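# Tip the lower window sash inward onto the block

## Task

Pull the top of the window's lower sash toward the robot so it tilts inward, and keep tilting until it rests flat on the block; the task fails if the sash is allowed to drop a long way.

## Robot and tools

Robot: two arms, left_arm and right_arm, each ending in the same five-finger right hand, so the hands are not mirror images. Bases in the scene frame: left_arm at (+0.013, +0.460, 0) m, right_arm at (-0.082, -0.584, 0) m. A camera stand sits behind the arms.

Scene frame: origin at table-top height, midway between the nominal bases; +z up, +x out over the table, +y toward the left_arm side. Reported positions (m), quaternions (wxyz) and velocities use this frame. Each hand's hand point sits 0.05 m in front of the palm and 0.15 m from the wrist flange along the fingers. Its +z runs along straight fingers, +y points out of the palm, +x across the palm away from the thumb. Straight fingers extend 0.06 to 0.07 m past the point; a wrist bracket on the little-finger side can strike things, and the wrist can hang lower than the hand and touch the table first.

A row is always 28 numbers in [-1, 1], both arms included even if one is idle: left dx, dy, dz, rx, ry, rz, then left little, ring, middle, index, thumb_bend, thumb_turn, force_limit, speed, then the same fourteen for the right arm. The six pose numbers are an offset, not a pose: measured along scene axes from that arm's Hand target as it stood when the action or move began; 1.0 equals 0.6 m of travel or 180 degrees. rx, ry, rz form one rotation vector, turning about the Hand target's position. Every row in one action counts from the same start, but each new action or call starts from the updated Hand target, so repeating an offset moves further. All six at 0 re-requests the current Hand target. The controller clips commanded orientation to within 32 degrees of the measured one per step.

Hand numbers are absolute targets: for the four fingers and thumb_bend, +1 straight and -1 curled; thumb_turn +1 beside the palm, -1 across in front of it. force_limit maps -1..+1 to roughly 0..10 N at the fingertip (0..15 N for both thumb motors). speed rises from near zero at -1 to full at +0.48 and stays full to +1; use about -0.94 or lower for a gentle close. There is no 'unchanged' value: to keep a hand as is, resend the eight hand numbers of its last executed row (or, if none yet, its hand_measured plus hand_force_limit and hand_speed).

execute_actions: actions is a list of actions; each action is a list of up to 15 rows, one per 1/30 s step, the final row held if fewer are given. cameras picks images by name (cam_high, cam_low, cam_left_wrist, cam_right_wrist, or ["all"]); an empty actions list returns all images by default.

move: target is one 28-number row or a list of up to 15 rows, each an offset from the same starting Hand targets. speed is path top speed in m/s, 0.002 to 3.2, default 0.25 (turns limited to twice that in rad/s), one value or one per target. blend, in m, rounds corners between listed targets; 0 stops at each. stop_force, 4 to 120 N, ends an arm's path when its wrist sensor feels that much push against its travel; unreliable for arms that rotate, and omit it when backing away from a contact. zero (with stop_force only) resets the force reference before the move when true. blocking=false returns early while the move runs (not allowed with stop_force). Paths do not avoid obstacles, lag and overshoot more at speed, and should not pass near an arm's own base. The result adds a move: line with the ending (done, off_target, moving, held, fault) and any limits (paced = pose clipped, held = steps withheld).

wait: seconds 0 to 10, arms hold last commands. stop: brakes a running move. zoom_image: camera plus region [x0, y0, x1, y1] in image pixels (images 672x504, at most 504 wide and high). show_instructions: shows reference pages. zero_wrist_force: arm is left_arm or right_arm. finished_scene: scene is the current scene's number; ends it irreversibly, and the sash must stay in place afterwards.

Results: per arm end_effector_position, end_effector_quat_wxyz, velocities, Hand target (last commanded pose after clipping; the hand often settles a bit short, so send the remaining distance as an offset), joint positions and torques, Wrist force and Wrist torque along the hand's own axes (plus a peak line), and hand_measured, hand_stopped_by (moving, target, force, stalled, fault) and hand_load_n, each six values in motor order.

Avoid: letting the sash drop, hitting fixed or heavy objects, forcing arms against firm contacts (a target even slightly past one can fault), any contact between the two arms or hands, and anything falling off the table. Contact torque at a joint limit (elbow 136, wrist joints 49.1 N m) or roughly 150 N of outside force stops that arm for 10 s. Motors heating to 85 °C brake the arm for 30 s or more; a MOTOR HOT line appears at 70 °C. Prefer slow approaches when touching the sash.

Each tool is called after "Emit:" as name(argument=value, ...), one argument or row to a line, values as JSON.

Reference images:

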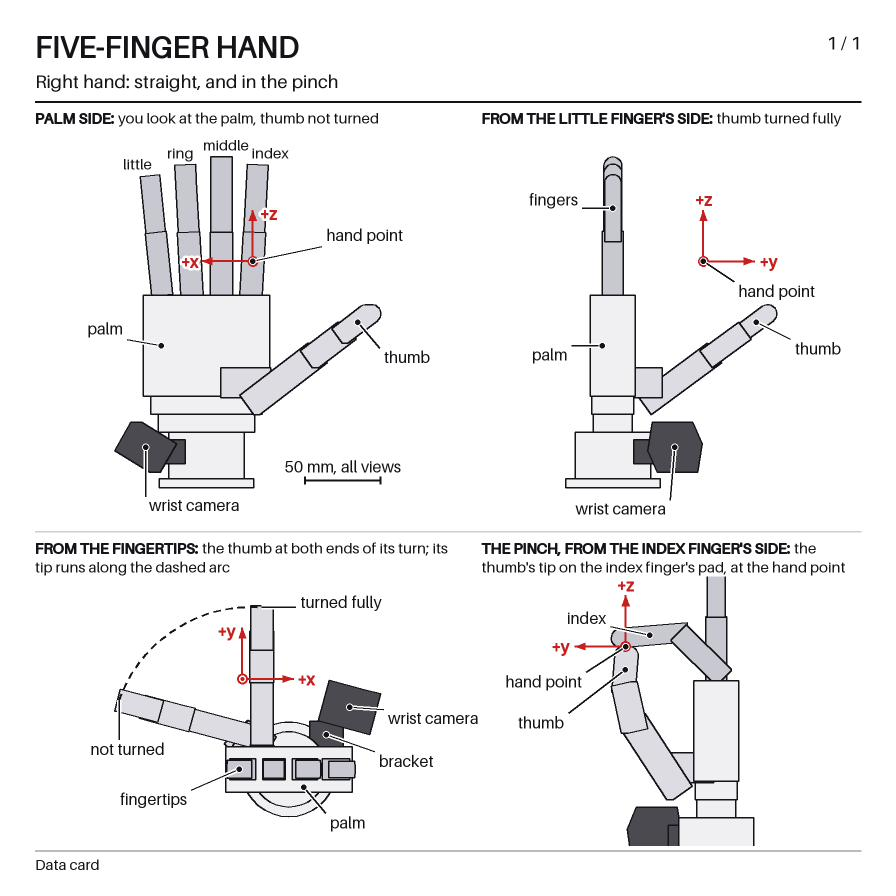

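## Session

Emit:
execute_actions(
  actions=[],
)

Scene clock: 0.00 s.
left_arm: end_effector_position=(+0.3330, -0.1049, +0.1493) hand_measured=(+1.000, +1.000, +1.000, +1.000, +1.000, +1.000) hand_load_n=(+0.0, +0.0, +0.0, +0.0, +0.0, +0.0) hand_stopped_by=(target, target, target, target, target, target) hand_force_limit=0.00 hand_speed=-0.80 end_effector_quat_wxyz=(-0.040, +0.988, -0.079, +0.130) | right_arm: end_effector_position=(+0.9712, -0.6476, +0.2594) hand_measured=(+1.000, +1.000, +1.000, +1.000, +1.000, +1.000) hand_load_n=(+0.0, +0.0, +0.0, +0.0, +0.0, +0.0) hand_stopped_by=(target, target, target, target, target, target) hand_force_limit=0.00 hand_speed=-0.80 end_effector_quat_wxyz=(+0.185, +0.856, +0.236, +0.422)
Joint positions: left_arm=[-1.353 -1.191 1.806 0.96 1.299 0.367] | right_arm=[-0.187 -0.965 1.294 0.285 1.552 0.875]
Joint velocities: within noise
Joint torques (N m): no reading
Motor temperatures (°C): left_arm=[37 33 31 33 42 41] | right_arm=[29 35 41 45 46 45]
Wrist force (N): no reading
Wrist torque (N m): no reading
Wrist force, peak (N): no reading
Hand target: left_arm +0.3330, -0.1049, +0.1493; -0.040, +0.988, -0.079, +0.130 | right_arm +0.9712, -0.6476, +0.2594; +0.185, +0.856, +0.236, +0.422
camera_calibration:
cam_left_wrist: T_world_to_cam=[[0.0594932, -0.997513, 0.0377905, -0.133195], [-0.959212, -0.0466462, 0.278811, 0.268724], [-0.276355, -0.0528364, -0.959602, 0.344718], [0, 0, 0, 1]] pos_world=[0.360952, -0.102115, 0.260902]
cam_right_wrist: T_world_to_cam=[[0.369407, -0.655562, 0.658617, -0.96096], [-0.800198, -0.584752, -0.133222, 0.436707], [0.472463, -0.477811, -0.740591, -0.461305], [0, 0, 0, 1]] pos_world=[0.922388, -0.59502, 0.349445]

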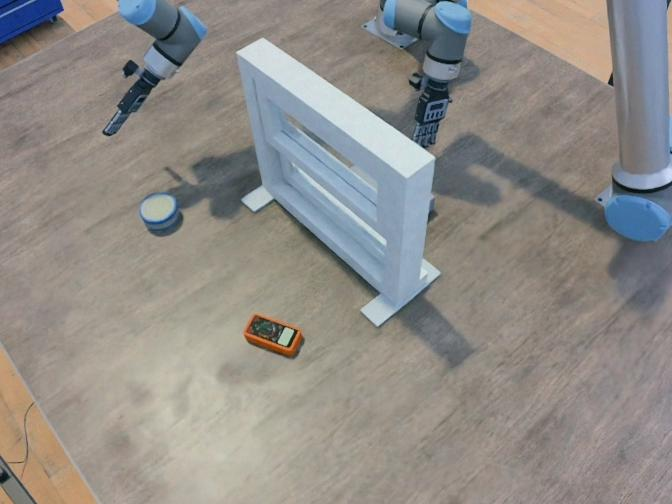

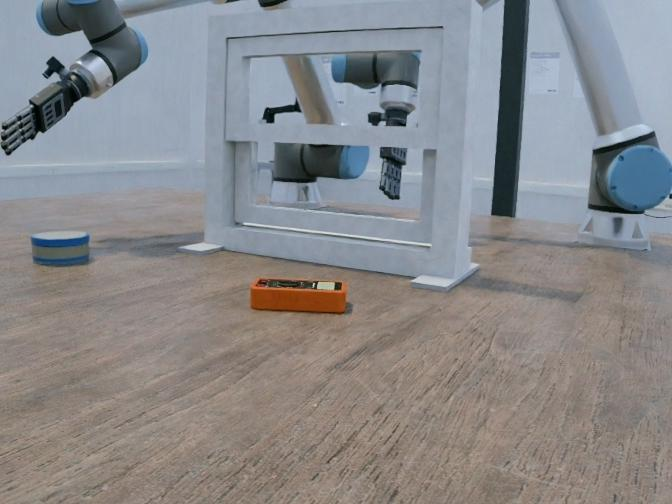

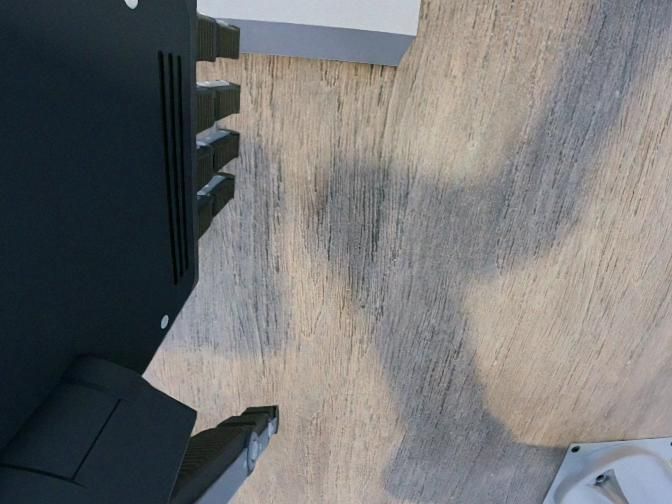

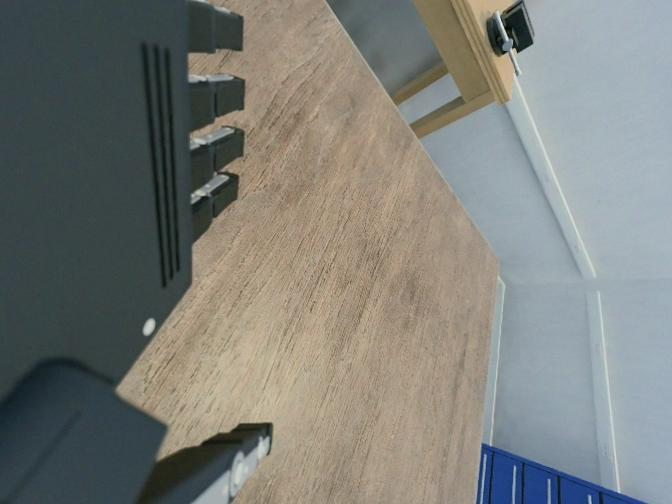

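Emit:
move(
  target=[
    [0.12,0.25,0.3,0.0974,-0.0506,-0.2025,1,1,1,1,1,1,0,-0.2,-0.618,0.013,0.235,0.3127,0.0034,-0.271,1,1,1,1,1,1,0,-0.2],
    [0.278,0.425,0.418,0.1947,-0.1011,-0.4050,1,1,1,1,1,1,0,-0.2,-0.7803,0.316,0.3627,0.5211,0.0057,-0.4516,1,1,1,1,1,1,0,-0.2],
  ],
  speed=0.5,
  blend=0.03,
  cameras=["all"],
)

Scene clock: 5.33 s.
left_arm: end_effector_position=(+0.4998, +0.1501, +0.4001) hand_measured=(+1.000, +1.000, +1.000, +1.000, +1.000, +1.000) hand_load_n=(+0.0, +0.0, +0.0, +0.0, +0.0, +0.0) hand_stopped_by=(target, target, target, target, target, target) hand_force_limit=0.00 hand_speed=-0.20 end_effector_quat_wxyz=(-0.243, +0.664, -0.665, +0.242) | right_arm: end_effector_position=(+0.5030, -0.4581, +0.4770) hand_measured=(+1.000, +1.000, +1.000, +1.000, +1.000, +1.000) hand_load_n=(+0.0, +0.0, +0.0, +0.0, +0.0, +0.0) hand_stopped_by=(target, target, target, target, target, target) hand_force_limit=0.00 hand_speed=-0.20 end_effector_quat_wxyz=(-0.242, +0.664, -0.665, +0.242)
Joint positions: left_arm=[-1.104 -1.545 1.736 1.026 0.954 2.141] | right_arm=[-0.197 -1.643 1.634 0.889 1.456 3.006]
Joint torques (N m): left_arm=[15.23 -54.46 -40.28 2.17 2.71 3.75] | right_arm=[11.82 -40.56 -30.52 5.42 4.28 2.58]
Wrist force (N): left_arm=[0.9 1.1 -0.8] | right_arm=[1.1 1.5 0.1]
Wrist torque (N m): left_arm=[0.10 -0.09 0.03] | right_arm=[-0.15 0.02 -0.13]
Wrist force, peak (N): left_arm=[1.6 1.6 -0.5] | right_arm=[0.4 2.9 -0.2]
Hand target: left_arm +0.4998, +0.1501, +0.4001; -0.243, +0.664, -0.665, +0.242 | right_arm +0.5030, -0.4580, +0.4770; -0.242, +0.664, -0.665, +0.241
Off the commanded pose: left_arm 0.000 m, 0 deg | right_arm 0.000 m, 0 deg.
move: done
camera_calibration:
cam_left_wrist: T_world_to_cam=[[-0.793045, -0.231772, -0.563349, 0.653396], [-0.457403, 0.837341, 0.299404, -0.0210412], [0.402322, 0.495118, -0.770062, 0.14769], [0, 0, 0, 1]] pos_world=[0.449129, 0.0959336, 0.48812]
cam_right_wrist: T_world_to_cam=[[-0.743935, -0.24686, -0.620984, 0.550579], [-0.485366, 0.838342, 0.248199, 0.513545], [0.459326, 0.486048, -0.743489, 0.461074], [0, 0, 0, 1]] pos_world=[0.447069, -0.518714, 0.557243]

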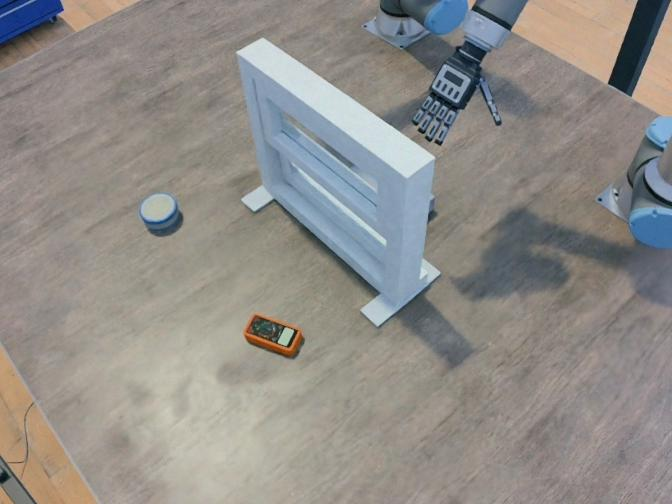

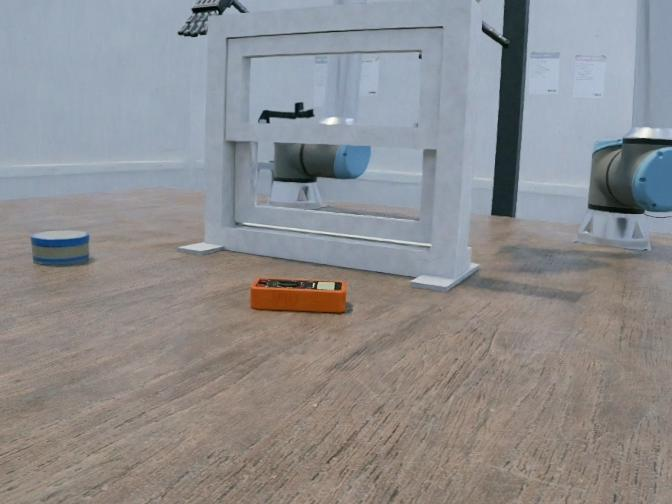

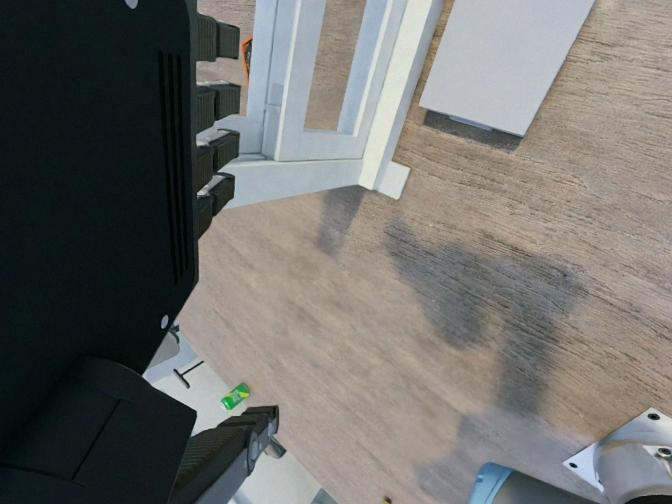

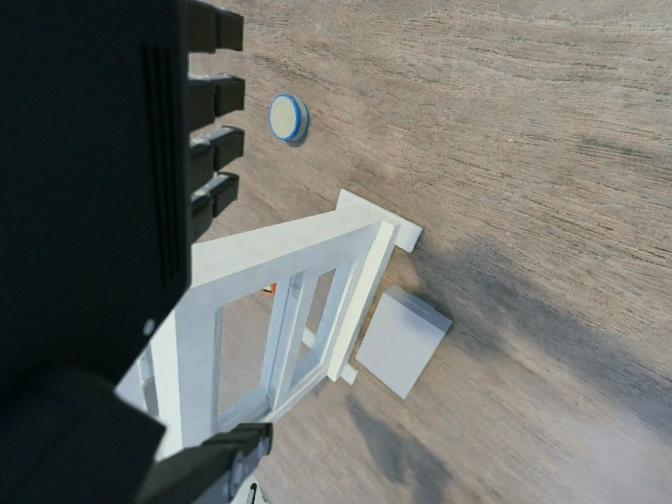

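Emit:
zoom_image(
  camera="cam_right_wrist",
  region=[200, 250, 340, 420],
)

Emit:
zoom_image(
  camera="cam_left_wrist",
  region=[230, 0, 410, 210],
)

Emit:
zoom_image(
  camera="cam_low",
  region=[220, 30, 460, 170],
)

Scaled by 2.965.

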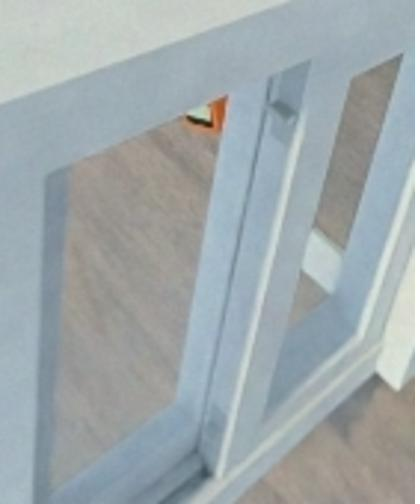

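Scaled by 2.400.

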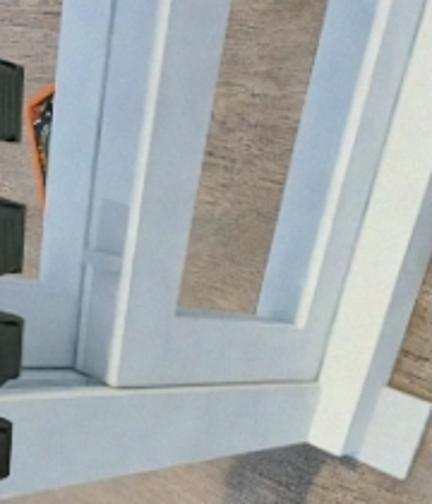

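Scaled by 2.100.

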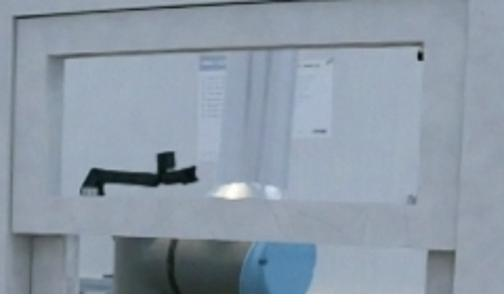

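Emit:
move(
  target=[0,0,0,0,0,0,1,1,1,1,1,1,0,-0.2,0.038,0.338,-0.166,0,0,0,1,1,1,1,1,1,0,-0.2],
  speed=0.25,
  cameras=["cam_right_wrist","cam_low"],
)

Emit:
zoom_image(
  camera="cam_right_wrist",
  region=[190, 80, 330, 220],
)

Emit:
zoom_image(
  camera="cam_right_wrist",
  region=[200, 330, 300, 430],
)

Emit:
zoom_image(
  camera="cam_low",
  region=[220, 30, 460, 170],
)

Scene clock: 8.30 s.
left_arm: end_effector_position=(+0.4998, +0.1501, +0.4001) hand_measured=(+1.000, +1.000, +1.000, +1.000, +1.000, +1.000) hand_load_n=(+0.0, +0.0, +0.0, +0.0, +0.0, +0.0) hand_stopped_by=(target, target, target, target, target, target) hand_force_limit=0.00 hand_speed=-0.20 end_effector_quat_wxyz=(-0.243, +0.664, -0.665, +0.242) | right_arm: end_effector_position=(+0.5257, -0.2555, +0.3775) hand_measured=(+1.000, +1.000, +1.000, +1.000, +1.000, +1.000) hand_load_n=(+0.0, +0.0, +0.0, +0.0, +0.0, +0.0) hand_stopped_by=(target, target, target, target, target, target) hand_force_limit=0.00 hand_speed=-0.20 end_effector_quat_wxyz=(-0.242, +0.664, -0.665, +0.241)
Joint positions: left_arm=[-1.104 -1.545 1.736 1.026 0.954 2.142] | right_arm=[0.221 -1.461 1.624 0.723 1.723 3.328]
Joint torques (N m): left_arm=[12.37 -52.17 -27.76 0.72 2.4 3.62] | right_arm=[9.37 -34.56 -47.77 -1.52 4.39 2.96]
Wrist force (N): left_arm=[1.1 1.8 -1.3] | right_arm=[0.6 1.8 0.3]
Wrist torque (N m): left_arm=[0.23 -0.11 0.07] | right_arm=[-0.16 0.06 -0.15]
Wrist force, peak (N): left_arm=[1.7 1.9 -0.3] | right_arm=[2.2 1.2 -0.3]
Hand target: left_arm +0.4998, +0.1501, +0.4001; -0.243, +0.664, -0.665, +0.242 | right_arm +0.5258, -0.2552, +0.3774; -0.242, +0.664, -0.665, +0.241
Off the commanded pose: left_arm 0.000 m, 0 deg | right_arm 0.000 m, 0 deg.
move: done
camera_calibration:
cam_right_wrist: T_world_to_cam=[[-0.743995, -0.246552, -0.621034, 0.55584], [-0.485189, 0.838381, 0.248414, 0.37924], [0.459416, 0.486138, -0.743376, 0.27813], [0, 0, 0, 1]] pos_world=[0.469768, -0.316113, 0.457742]
Images, in order (width x height): cam_low 672x504, cam_right_wrist 672x504.

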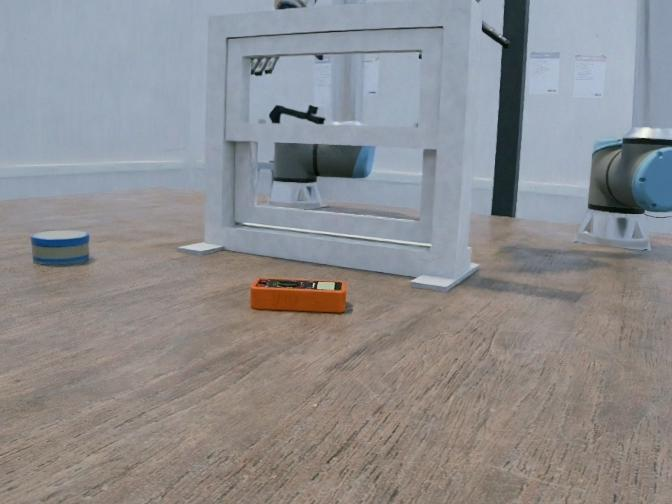

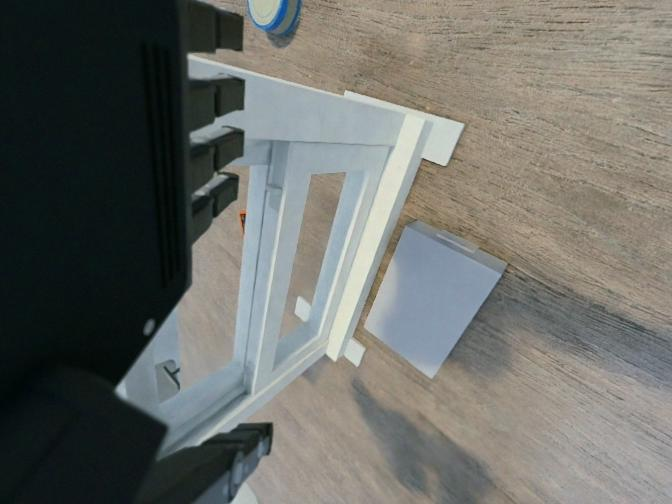

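Scaled by 3.600.

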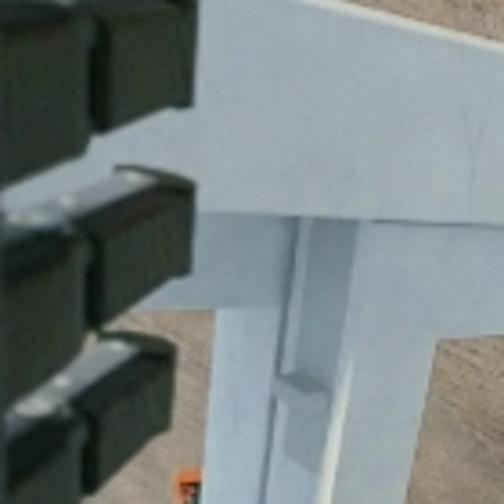

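Scaled by 5.040.

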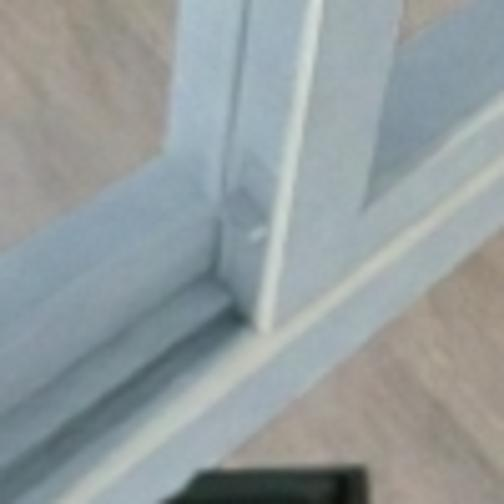

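Scaled by 2.100.

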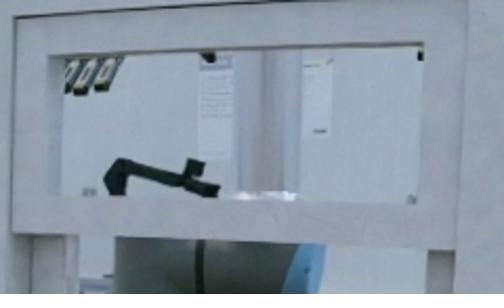

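Emit:
move(
  target=[
    [0,0,0,0,0,0,-0.2,-0.2,-0.2,1,1,1,0,0,0,0,0,0,0,0,-1,-1,-1,1,1,1,0,0],
    [0.142,-0.0268,-0.1168,0,0,0,-0.2,-0.2,-0.2,1,1,1,0,0,0.1153,0.0437,-0.0957,0,0,0,-1,-1,-1,1,1,1,0,0],
    [0.1795,-0.0268,-0.1902,0,0,0,-0.2,-0.2,-0.2,1,1,1,0,0,0.1378,0.0487,-0.154,0,0,0,-1,-1,-1,1,1,1,0,0],
  ],
  speed=0.12,
  blend=[0, 0.01, 0],
  cameras=["cam_right_wrist","cam_low"],
)

Emit:
zoom_image(
  camera="cam_low",
  region=[230, 60, 310, 140],
)

Emit:
zoom_image(
  camera="cam_low",
  region=[370, 60, 450, 140],
)

Emit:
zoom_image(
  camera="cam_right_wrist",
  region=[170, 340, 290, 460],
)

Scene clock: 15.17 s.
left_arm: end_effector_position=(+0.6073, +0.1341, +0.2862) hand_measured=(-0.200, -0.200, -0.200, +1.000, +1.000, +1.000) hand_load_n=(+0.0, +0.0, +0.0, +0.0, -0.5, -0.5) hand_stopped_by=(target, target, target, target, target, target) hand_force_limit=0.00 hand_speed=0.00 end_effector_quat_wxyz=(-0.243, +0.664, -0.665, +0.242) | right_arm: end_effector_position=(+0.6084, -0.2260, +0.2852) hand_measured=(-1.000, -1.000, -1.000, +1.000, +1.000, +1.000) hand_load_n=(+0.0, +0.0, +0.0, +0.0, +0.0, +0.0) hand_stopped_by=(target, target, target, target, target, target) hand_force_limit=0.00 hand_speed=0.00 end_effector_quat_wxyz=(-0.242, +0.664, -0.665, +0.242)
Joint positions: left_arm=[-0.94 -1.351 1.702 0.765 1.019 2.323] | right_arm=[0.235 -1.283 1.574 0.597 1.732 3.339]
Joint torques (N m): left_arm=[13.67 -46.6 -25.9 0.72 2.97 4.19] | right_arm=[-10.93 -48.82 -28.88 -1.63 -0.18 -2.73]
Wrist force (N): left_arm=[1.3 1.8 -0.9] | right_arm=[0.6 1.6 0.0]
Wrist torque (N m): left_arm=[0.18 -0.14 0.07] | right_arm=[-0.14 0.05 -0.14]
Wrist force, peak (N): left_arm=[1.0 2.5 -1.1] | right_arm=[0.8 2.3 0.1]
Hand target: left_arm +0.6075, +0.1340, +0.2860; -0.243, +0.664, -0.665, +0.242 | right_arm +0.6085, -0.2260, +0.2850; -0.242, +0.664, -0.665, +0.241
Off the commanded pose: left_arm 0.000 m, 0 deg | right_arm 0.000 m, 0 deg.
move: done
camera_calibration:
cam_right_wrist: T_world_to_cam=[[-0.74399, -0.246497, -0.621061, 0.567344], [-0.485101, 0.838454, 0.248339, 0.417561], [0.459517, 0.486039, -0.743378, 0.157098], [0, 0, 0, 1]] pos_world=[0.552468, -0.286613, 0.365442]
Images, in order (width x height): cam_low 672x504, cam_right_wrist 672x504.

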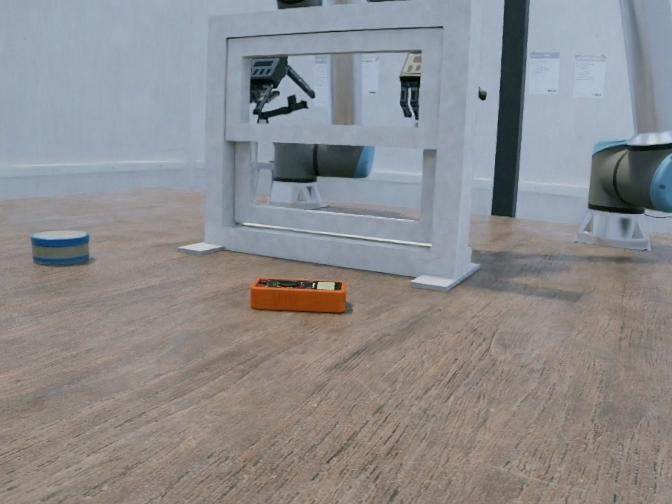

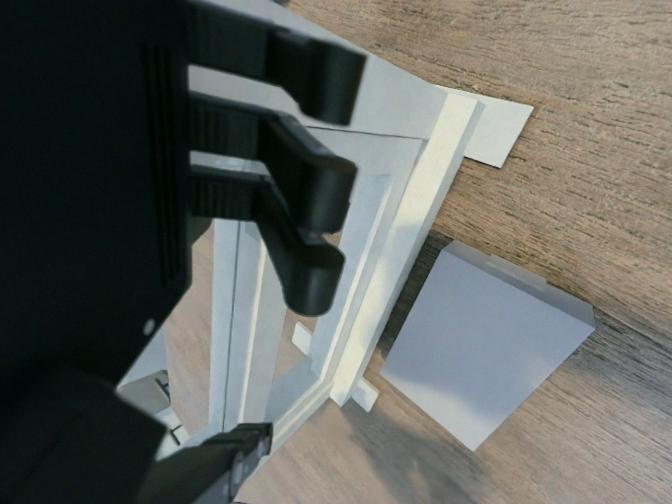

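Scaled by 6.300.

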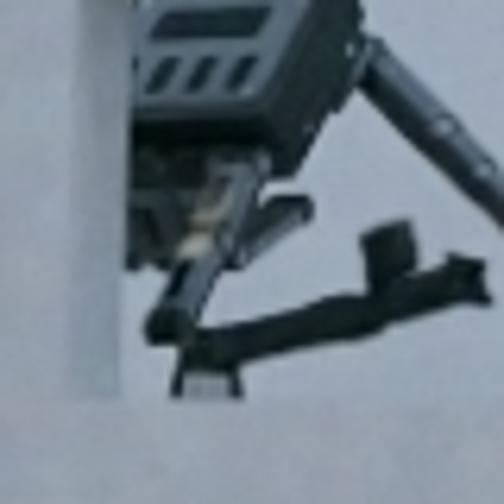

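Scaled by 6.300.

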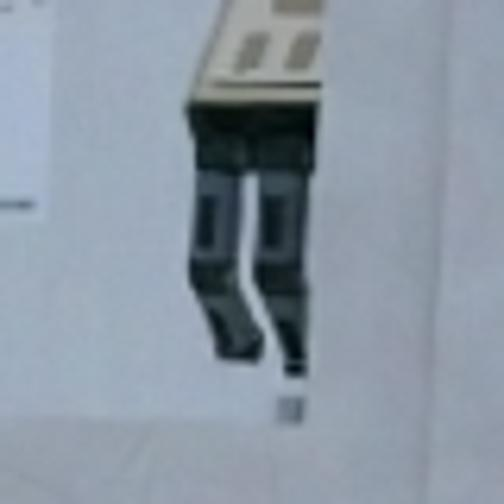

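Scaled by 4.200.

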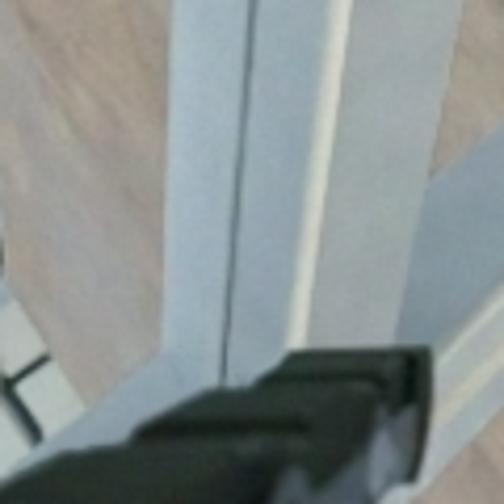

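Emit:
move(
  target=[0.0067,0,-0.0225,0,0,0,-0.2,-0.2,-0.2,1,1,1,0,0,0.0067,0,-0.0267,0,0,0,-1,-1,-1,1,1,1,0,0],
  speed=0.03,
  stop_force=5,
  cameras=["cam_low"],
)

Emit:
zoom_image(
  camera="cam_low",
  region=[230, 60, 310, 140],
)

Emit:
zoom_image(
  camera="cam_low",
  region=[370, 60, 450, 140],
)

Scene clock: 19.87 s.
left_arm: end_effector_position=(+0.6115, +0.1340, +0.2725) hand_measured=(-0.200, -0.200, -0.200, +1.000, +1.000, +1.000) hand_load_n=(+0.0, +0.0, +0.0, +0.0, +0.0, +0.0) hand_stopped_by=(target, target, target, target, target, target) hand_force_limit=0.00 hand_speed=0.00 end_effector_quat_wxyz=(-0.243, +0.664, -0.665, +0.242) | right_arm: end_effector_position=(+0.6125, -0.2260, +0.2690) hand_measured=(-1.000, -1.000, -1.000, +1.000, +1.000, +1.000) hand_load_n=(+0.0, +0.0, +0.0, +0.0, +0.0, +0.0) hand_stopped_by=(target, target, target, target, target, target) hand_force_limit=0.00 hand_speed=0.00 end_effector_quat_wxyz=(-0.242, +0.664, -0.665, +0.241)
Joint positions: left_arm=[-0.934 -1.338 1.711 0.74 1.021 2.329] | right_arm=[0.233 -1.269 1.586 0.572 1.731 3.338]
Joint torques (N m): left_arm=[12.17 -45.7 -25.44 0.64 2.69 4.19] | right_arm=[-13.11 -49.56 -28.15 -1.43 -3.39 -2.91]
Wrist force (N): left_arm=[0.8 2.0 -0.4] | right_arm=[0.9 1.8 0.0]
Wrist torque (N m): left_arm=[0.20 -0.07 0.05] | right_arm=[-0.10 0.02 0.16]
Wrist force, peak (N): left_arm=[1.1 2.2 -0.9] | right_arm=[1.2 1.9 0.0]
Hand target: left_arm +0.6115, +0.1340, +0.2725; -0.243, +0.664, -0.665, +0.242 | right_arm +0.6125, -0.2260, +0.2690; -0.242, +0.664, -0.665, +0.241
Off the commanded pose: left_arm 0.000 m, 0 deg | right_arm 0.000 m, 0 deg.
move: done
Images, in order (width x height): cam_low 672x504.

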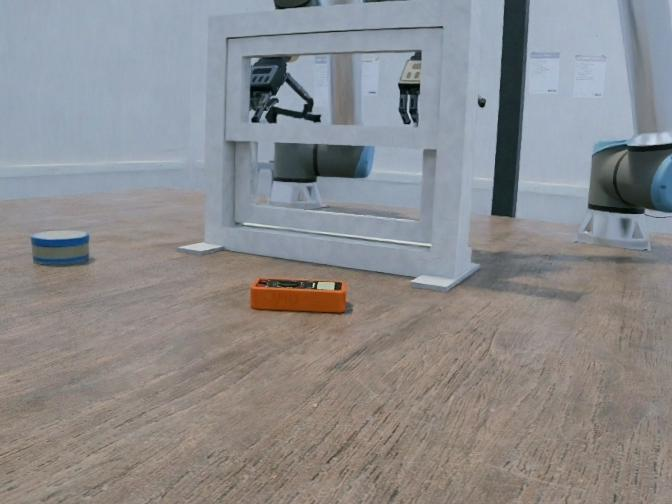

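Scaled by 6.300.

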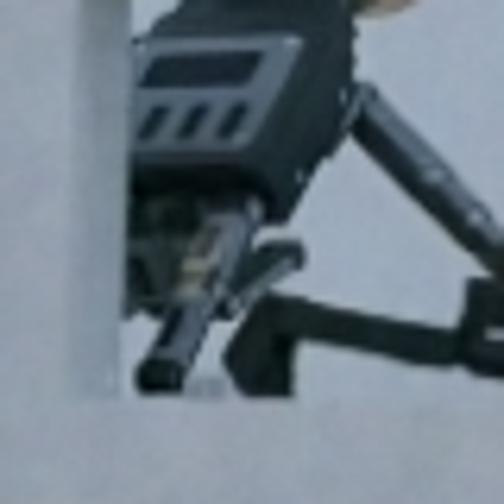

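Scaled by 6.300.

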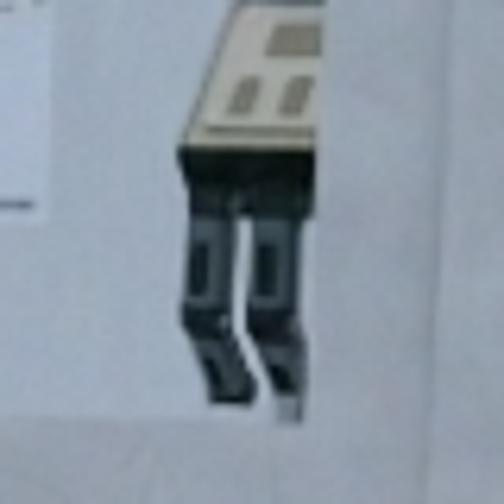

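Emit:
move(
  target=[0,-0.045,0,0,0,0,-0.2,-0.2,-0.2,1,1,1,0,0,0,0.045,0,0,0,0,-1,-1,-1,1,1,1,0,0],
  speed=0.012,
  stop_force=8,
  cameras=["cam_low","cam_right_wrist"],
)

Emit:
zoom_image(
  camera="cam_low",
  region=[230, 60, 310, 140],
)

Emit:
zoom_image(
  camera="cam_low",
  region=[370, 60, 450, 140],
)

Scene clock: 23.50 s.
left_arm: end_effector_position=(+0.6115, +0.1143, +0.2725) hand_measured=(-0.200, -0.200, -0.200, +1.000, +1.000, +1.000) hand_load_n=(+0.0, +0.0, +0.0, -0.5, +0.0, +0.0) hand_stopped_by=(target, target, target, target, target, target) hand_force_limit=0.00 hand_speed=0.00 end_effector_quat_wxyz=(-0.243, +0.664, -0.665, +0.242) | right_arm: end_effector_position=(+0.6125, -0.2071, +0.2690) hand_measured=(-1.000, -1.000, -1.000, +1.000, +1.000, +1.000) hand_load_n=(+0.0, +0.0, +0.0, +0.0, +0.0, +0.0) hand_stopped_by=(target, target, target, target, target, target) hand_force_limit=0.00 hand_speed=0.00 end_effector_quat_wxyz=(-0.242, +0.664, -0.665, +0.241)
Joint positions: left_arm=[-0.954 -1.317 1.687 0.755 1.013 2.308] | right_arm=[0.262 -1.253 1.565 0.58 1.749 3.36]
Joint torques (N m): left_arm=[7.01 -70.01 -27.37 -0.99 3.87 3.85] | right_arm=[-8.01 -67.47 -29.48 -2.21 -5.73 -2.78]
Wrist force (N): left_arm=[-6.4 1.8 -1.6] | right_arm=[9.0 1.8 -0.9]
Wrist torque (N m): left_arm=[0.22 -0.49 -0.29] | right_arm=[-0.04 0.44 0.45]
Wrist force, peak (N): left_arm=[-12.7 1.7 -1.7] | right_arm=[15.1 2.1 -2.4]
Hand target: left_arm +0.6115, +0.1143, +0.2725; -0.243, +0.664, -0.665, +0.242 (not the last commanded pose) | right_arm +0.6125, -0.2071, +0.2690; -0.242, +0.664, -0.665, +0.241 (not the last commanded pose)
Off the commanded pose: left_arm 0.007 m, 0 deg | right_arm 0.008 m, 0 deg.
move: contact (left_arm, right_arm)
camera_calibration:
cam_right_wrist: T_world_to_cam=[[-0.743942, -0.24658, -0.621087, 0.564976], [-0.485174, 0.83843, 0.248277, 0.407698], [0.459517, 0.486039, -0.743377, 0.133936], [0, 0, 0, 1]] pos_world=[0.556568, -0.267613, 0.349242]
Images, in order (width x height): cam_low 672x504, cam_right_wrist 672x504.

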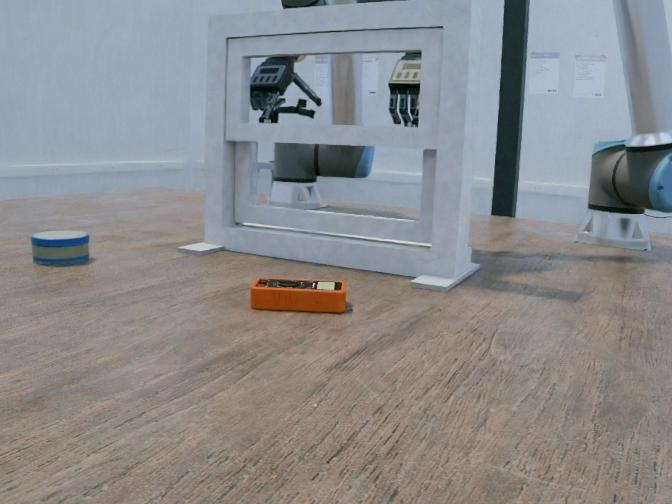

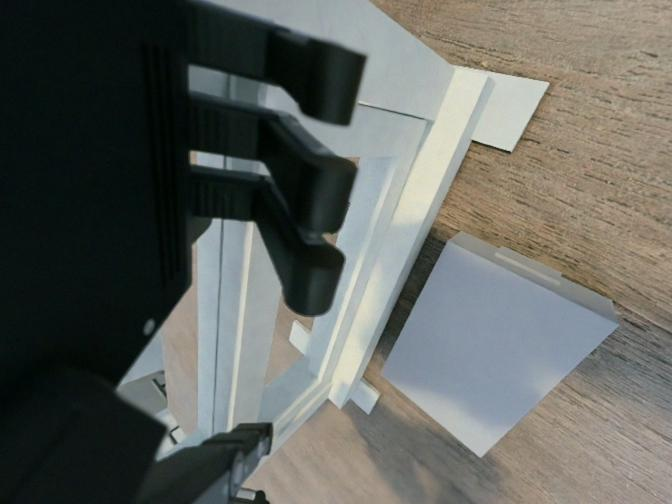

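Scaled by 6.300.

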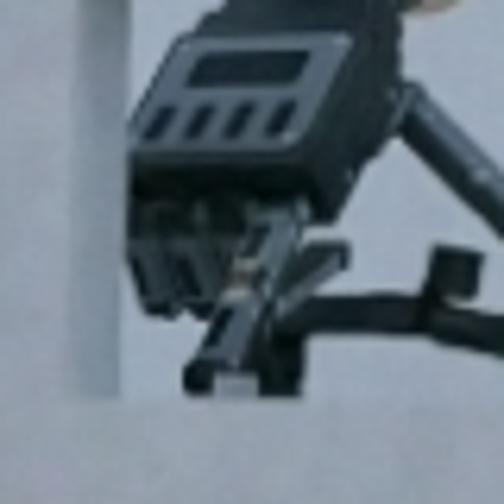

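Scaled by 6.300.

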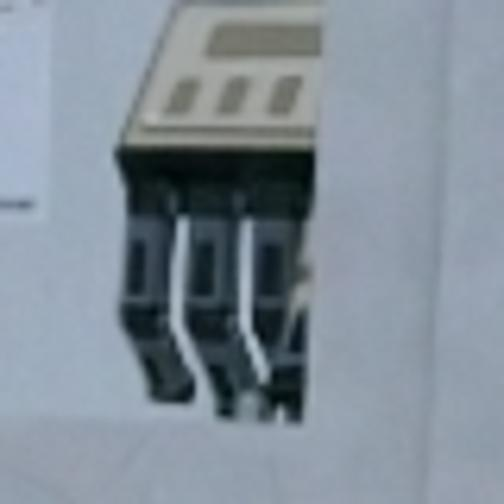

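Emit:
move(
  target=[-0.0567,0.0005,-0.004,0,0,0,-0.2,-0.2,-0.2,1,1,1,0,0,-0.0567,-0.0005,-0.004,0,0,0,-1,-1,-1,1,1,1,0,0],
  speed=0.02,
  cameras=["cam_low","cam_right_wrist","cam_left_wrist"],
)

Emit:
zoom_image(
  camera="cam_right_wrist",
  region=[170, 340, 290, 460],
)

Scene clock: 26.37 s.
left_arm: end_effector_position=(+0.5777, +0.1146, +0.2701) hand_measured=(-0.200, -0.200, -0.200, +1.000, +1.000, +1.000) hand_load_n=(+0.0, +0.5, +0.0, -1.5, +0.0, +0.0) hand_stopped_by=(target, target, target, target, target, target) hand_force_limit=0.00 hand_speed=0.00 end_effector_quat_wxyz=(-0.243, +0.664, -0.665, +0.242) | right_arm: end_effector_position=(+0.5787, -0.2074, +0.2666) hand_measured=(-1.000, -1.000, -1.000, +1.000, +1.000, +1.000) hand_load_n=(+0.0, +0.0, +0.0, -1.0, -0.5, +0.0) hand_stopped_by=(target, target, target, target, target, target) hand_force_limit=0.00 hand_speed=0.00 end_effector_quat_wxyz=(-0.242, +0.664, -0.665, +0.241)
Joint positions: left_arm=[-1.003 -1.354 1.743 0.764 0.992 2.254] | right_arm=[0.277 -1.298 1.629 0.563 1.759 3.372]
Joint torques (N m): left_arm=[-15.24 -67.4 -25.53 4.17 -4.54 -3.54] | right_arm=[12.4 -65.58 -29.63 -1.91 3.25 2.5]
Wrist force (N): left_arm=[-3.4 2.9 0.3] | right_arm=[4.6 2.4 1.3]
Wrist torque (N m): left_arm=[0.06 -0.32 -0.08] | right_arm=[-0.30 0.35 0.07]
Wrist force, peak (N): left_arm=[-7.5 1.3 -1.5] | right_arm=[9.2 2.1 -1.0]
Hand target: left_arm +0.5775, +0.1146, +0.2701; -0.243, +0.664, -0.665, +0.242 | right_arm +0.5785, -0.2074, +0.2666; -0.242, +0.664, -0.665, +0.241
Off the commanded pose: left_arm 0.000 m, 0 deg | right_arm 0.000 m, 0 deg.
move: done
camera_calibration:
cam_left_wrist: T_world_to_cam=[[-0.793141, -0.231526, -0.563314, 0.633815], [-0.457145, 0.837465, 0.299452, 0.0831238], [0.402425, 0.495024, -0.770069, 0.0337307], [0, 0, 0, 1]] pos_world=[0.52713, 0.0604338, 0.35812]
cam_right_wrist: T_world_to_cam=[[-0.743942, -0.24658, -0.621087, 0.538266], [-0.485174, 0.83843, 0.248277, 0.392147], [0.459517, 0.486039, -0.743377, 0.14783], [0, 0, 0, 1]] pos_world=[0.522768, -0.267913, 0.346842]
Images, in order (width x height): cam_low 672x504, cam_left_wrist 672x504, cam_right_wrist 672x504.

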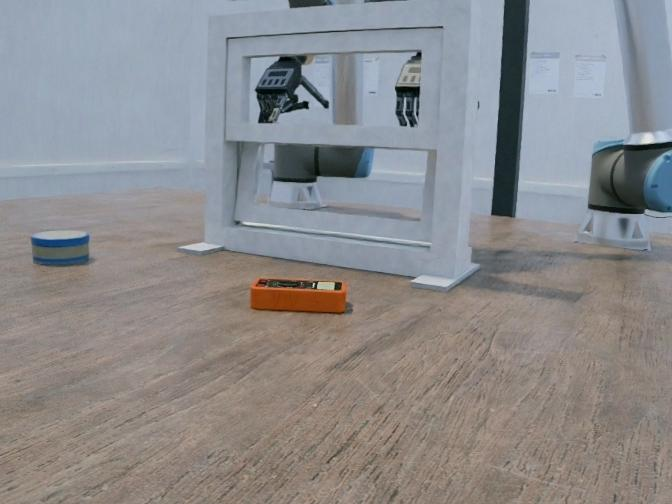

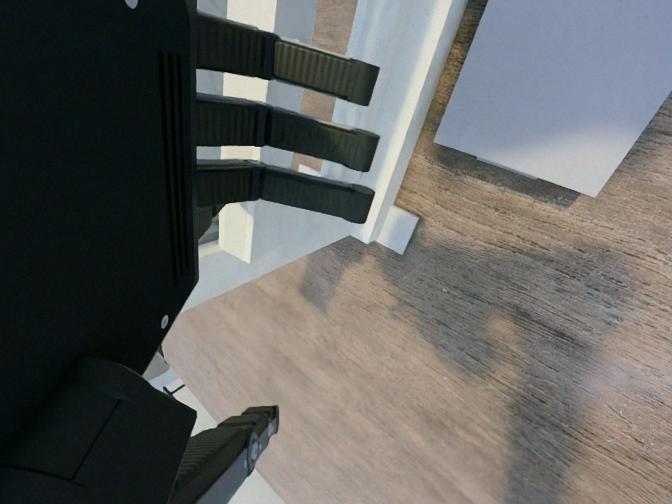

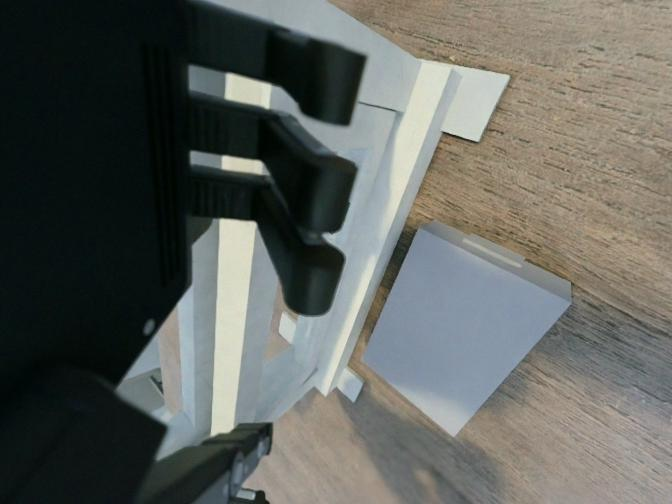

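Scaled by 4.200.

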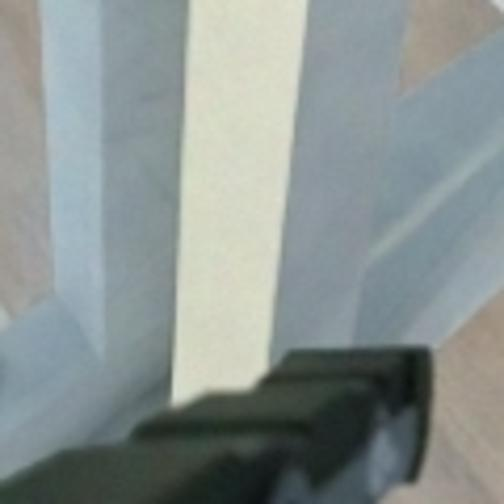

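Emit:
move(
  target=[
    [-0.0183,0,-0.005,0,0,0,-0.2,-0.2,-0.2,1,1,1,0,0,-0.0183,0,-0.005,0,0,0,-1,-1,-1,1,1,1,0,0],
    [-0.0168,0,-0.0418,0,-0.0833,0,-0.2,-0.2,-0.2,1,1,1,0,0,-0.0183,0,-0.005,0,0,0,-1,-1,-1,1,1,1,0,0],
    [-0.0057,0,-0.0772,0,-0.1667,0,0.3,0.3,0.3,1,1,1,0,-0.6,-0.0183,0,-0.005,0,0,0,-1,-1,-1,1,1,1,0,0],
  ],
  speed=[0.02, 0.08, 0.08],
  blend=0.002,
  cameras=["cam_low","cam_right_wrist","cam_left_wrist"],
)

Emit:
zoom_image(
  camera="cam_left_wrist",
  region=[190, 0, 490, 300],
)

Scene clock: 32.63 s.
left_arm: end_effector_position=(+0.5741, +0.1146, +0.2238) hand_measured=(+0.300, +0.300, +0.300, +1.000, +1.000, +1.000) hand_load_n=(+0.0, +0.0, +0.0, +0.5, +0.0, -0.5) hand_stopped_by=(target, target, target, target, target, target) hand_force_limit=0.00 hand_speed=-0.60 end_effector_quat_wxyz=(-0.407, +0.579, -0.579, +0.405) | right_arm: end_effector_position=(+0.5675, -0.2074, +0.2636) hand_measured=(-1.000, -1.000, -1.000, +1.000, +1.000, +1.000) hand_load_n=(+0.0, +0.0, +0.5, -1.0, +0.0, +0.0) hand_stopped_by=(target, target, target, target, target, target) hand_force_limit=0.00 hand_speed=0.00 end_effector_quat_wxyz=(-0.242, +0.664, -0.665, +0.241)
Joint positions: left_arm=[-1.194 -1.425 2.043 0.174 0.498 2.415] | right_arm=[0.282 -1.311 1.652 0.554 1.762 3.377]
Joint torques (N m): left_arm=[-12.57 -55.76 -24.41 -1.28 -2.31 3.83] | right_arm=[9.12 -61.11 -37.81 -1.82 3.29 2.3]
Wrist force (N): left_arm=[-4.8 -0.1 -4.0] | right_arm=[4.9 2.4 -1.7]
Wrist torque (N m): left_arm=[0.60 -0.56 -0.22] | right_arm=[-0.09 0.31 0.10]
Wrist force, peak (N): left_arm=[-5.5 0.4 -4.1] | right_arm=[5.1 2.3 -1.9]
Hand target: left_arm +0.5741, +0.1146, +0.2238; -0.407, +0.579, -0.579, +0.405 | right_arm +0.5675, -0.2074, +0.2636; -0.242, +0.664, -0.665, +0.241
Off the commanded pose: left_arm 0.000 m, 0 deg | right_arm 0.000 m, 0 deg.
move: done
camera_calibration:
cam_left_wrist: T_world_to_cam=[[-0.405162, -0.231507, -0.884448, 0.45396], [-0.545613, 0.837473, 0.0307321, 0.206223], [0.733587, 0.495018, -0.465626, -0.258667], [0, 0, 0, 1]] pos_world=[0.4862, 0.0604338, 0.274724]
cam_right_wrist: T_world_to_cam=[[-0.743942, -0.24658, -0.621087, 0.528071], [-0.485174, 0.83843, 0.248277, 0.387458], [0.459517, 0.486039, -0.743377, 0.150746], [0, 0, 0, 1]] pos_world=[0.511568, -0.267913, 0.343842]
Images, in order (width x height): cam_low 672x504, cam_left_wrist 672x504, cam_right_wrist 672x504.

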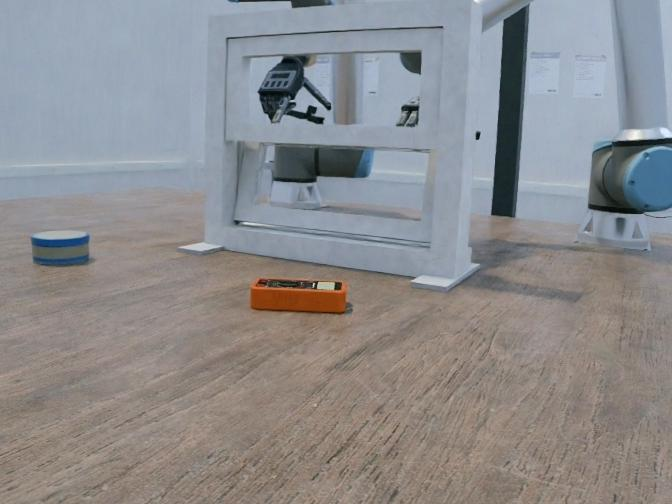

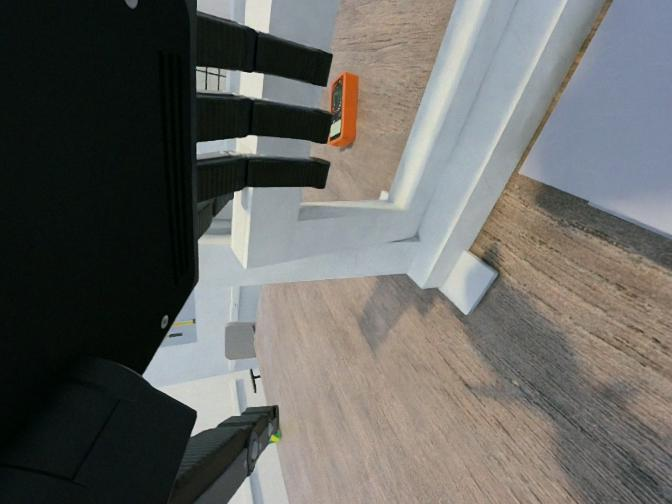

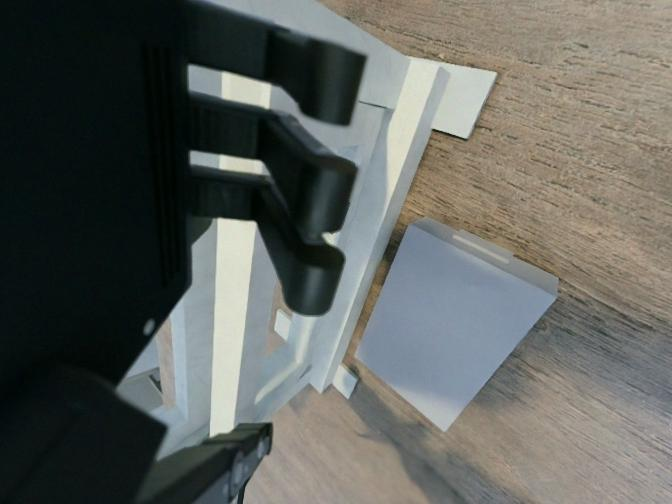

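Scaled by 1.680.

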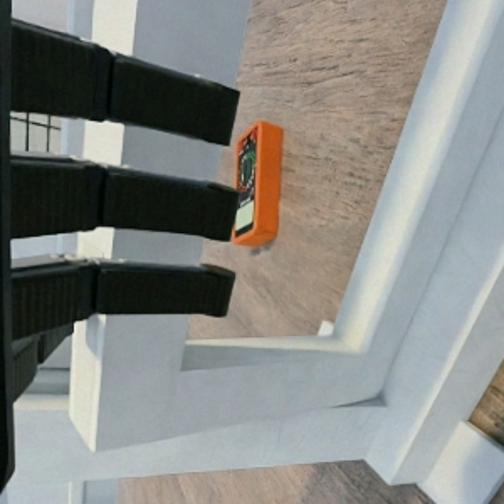

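Emit:
zoom_image(
  camera="cam_right_wrist",
  region=[340, 200, 580, 440],
)

Scaled by 2.100.

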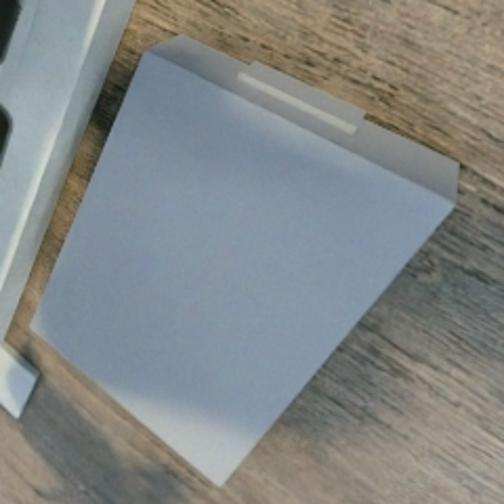

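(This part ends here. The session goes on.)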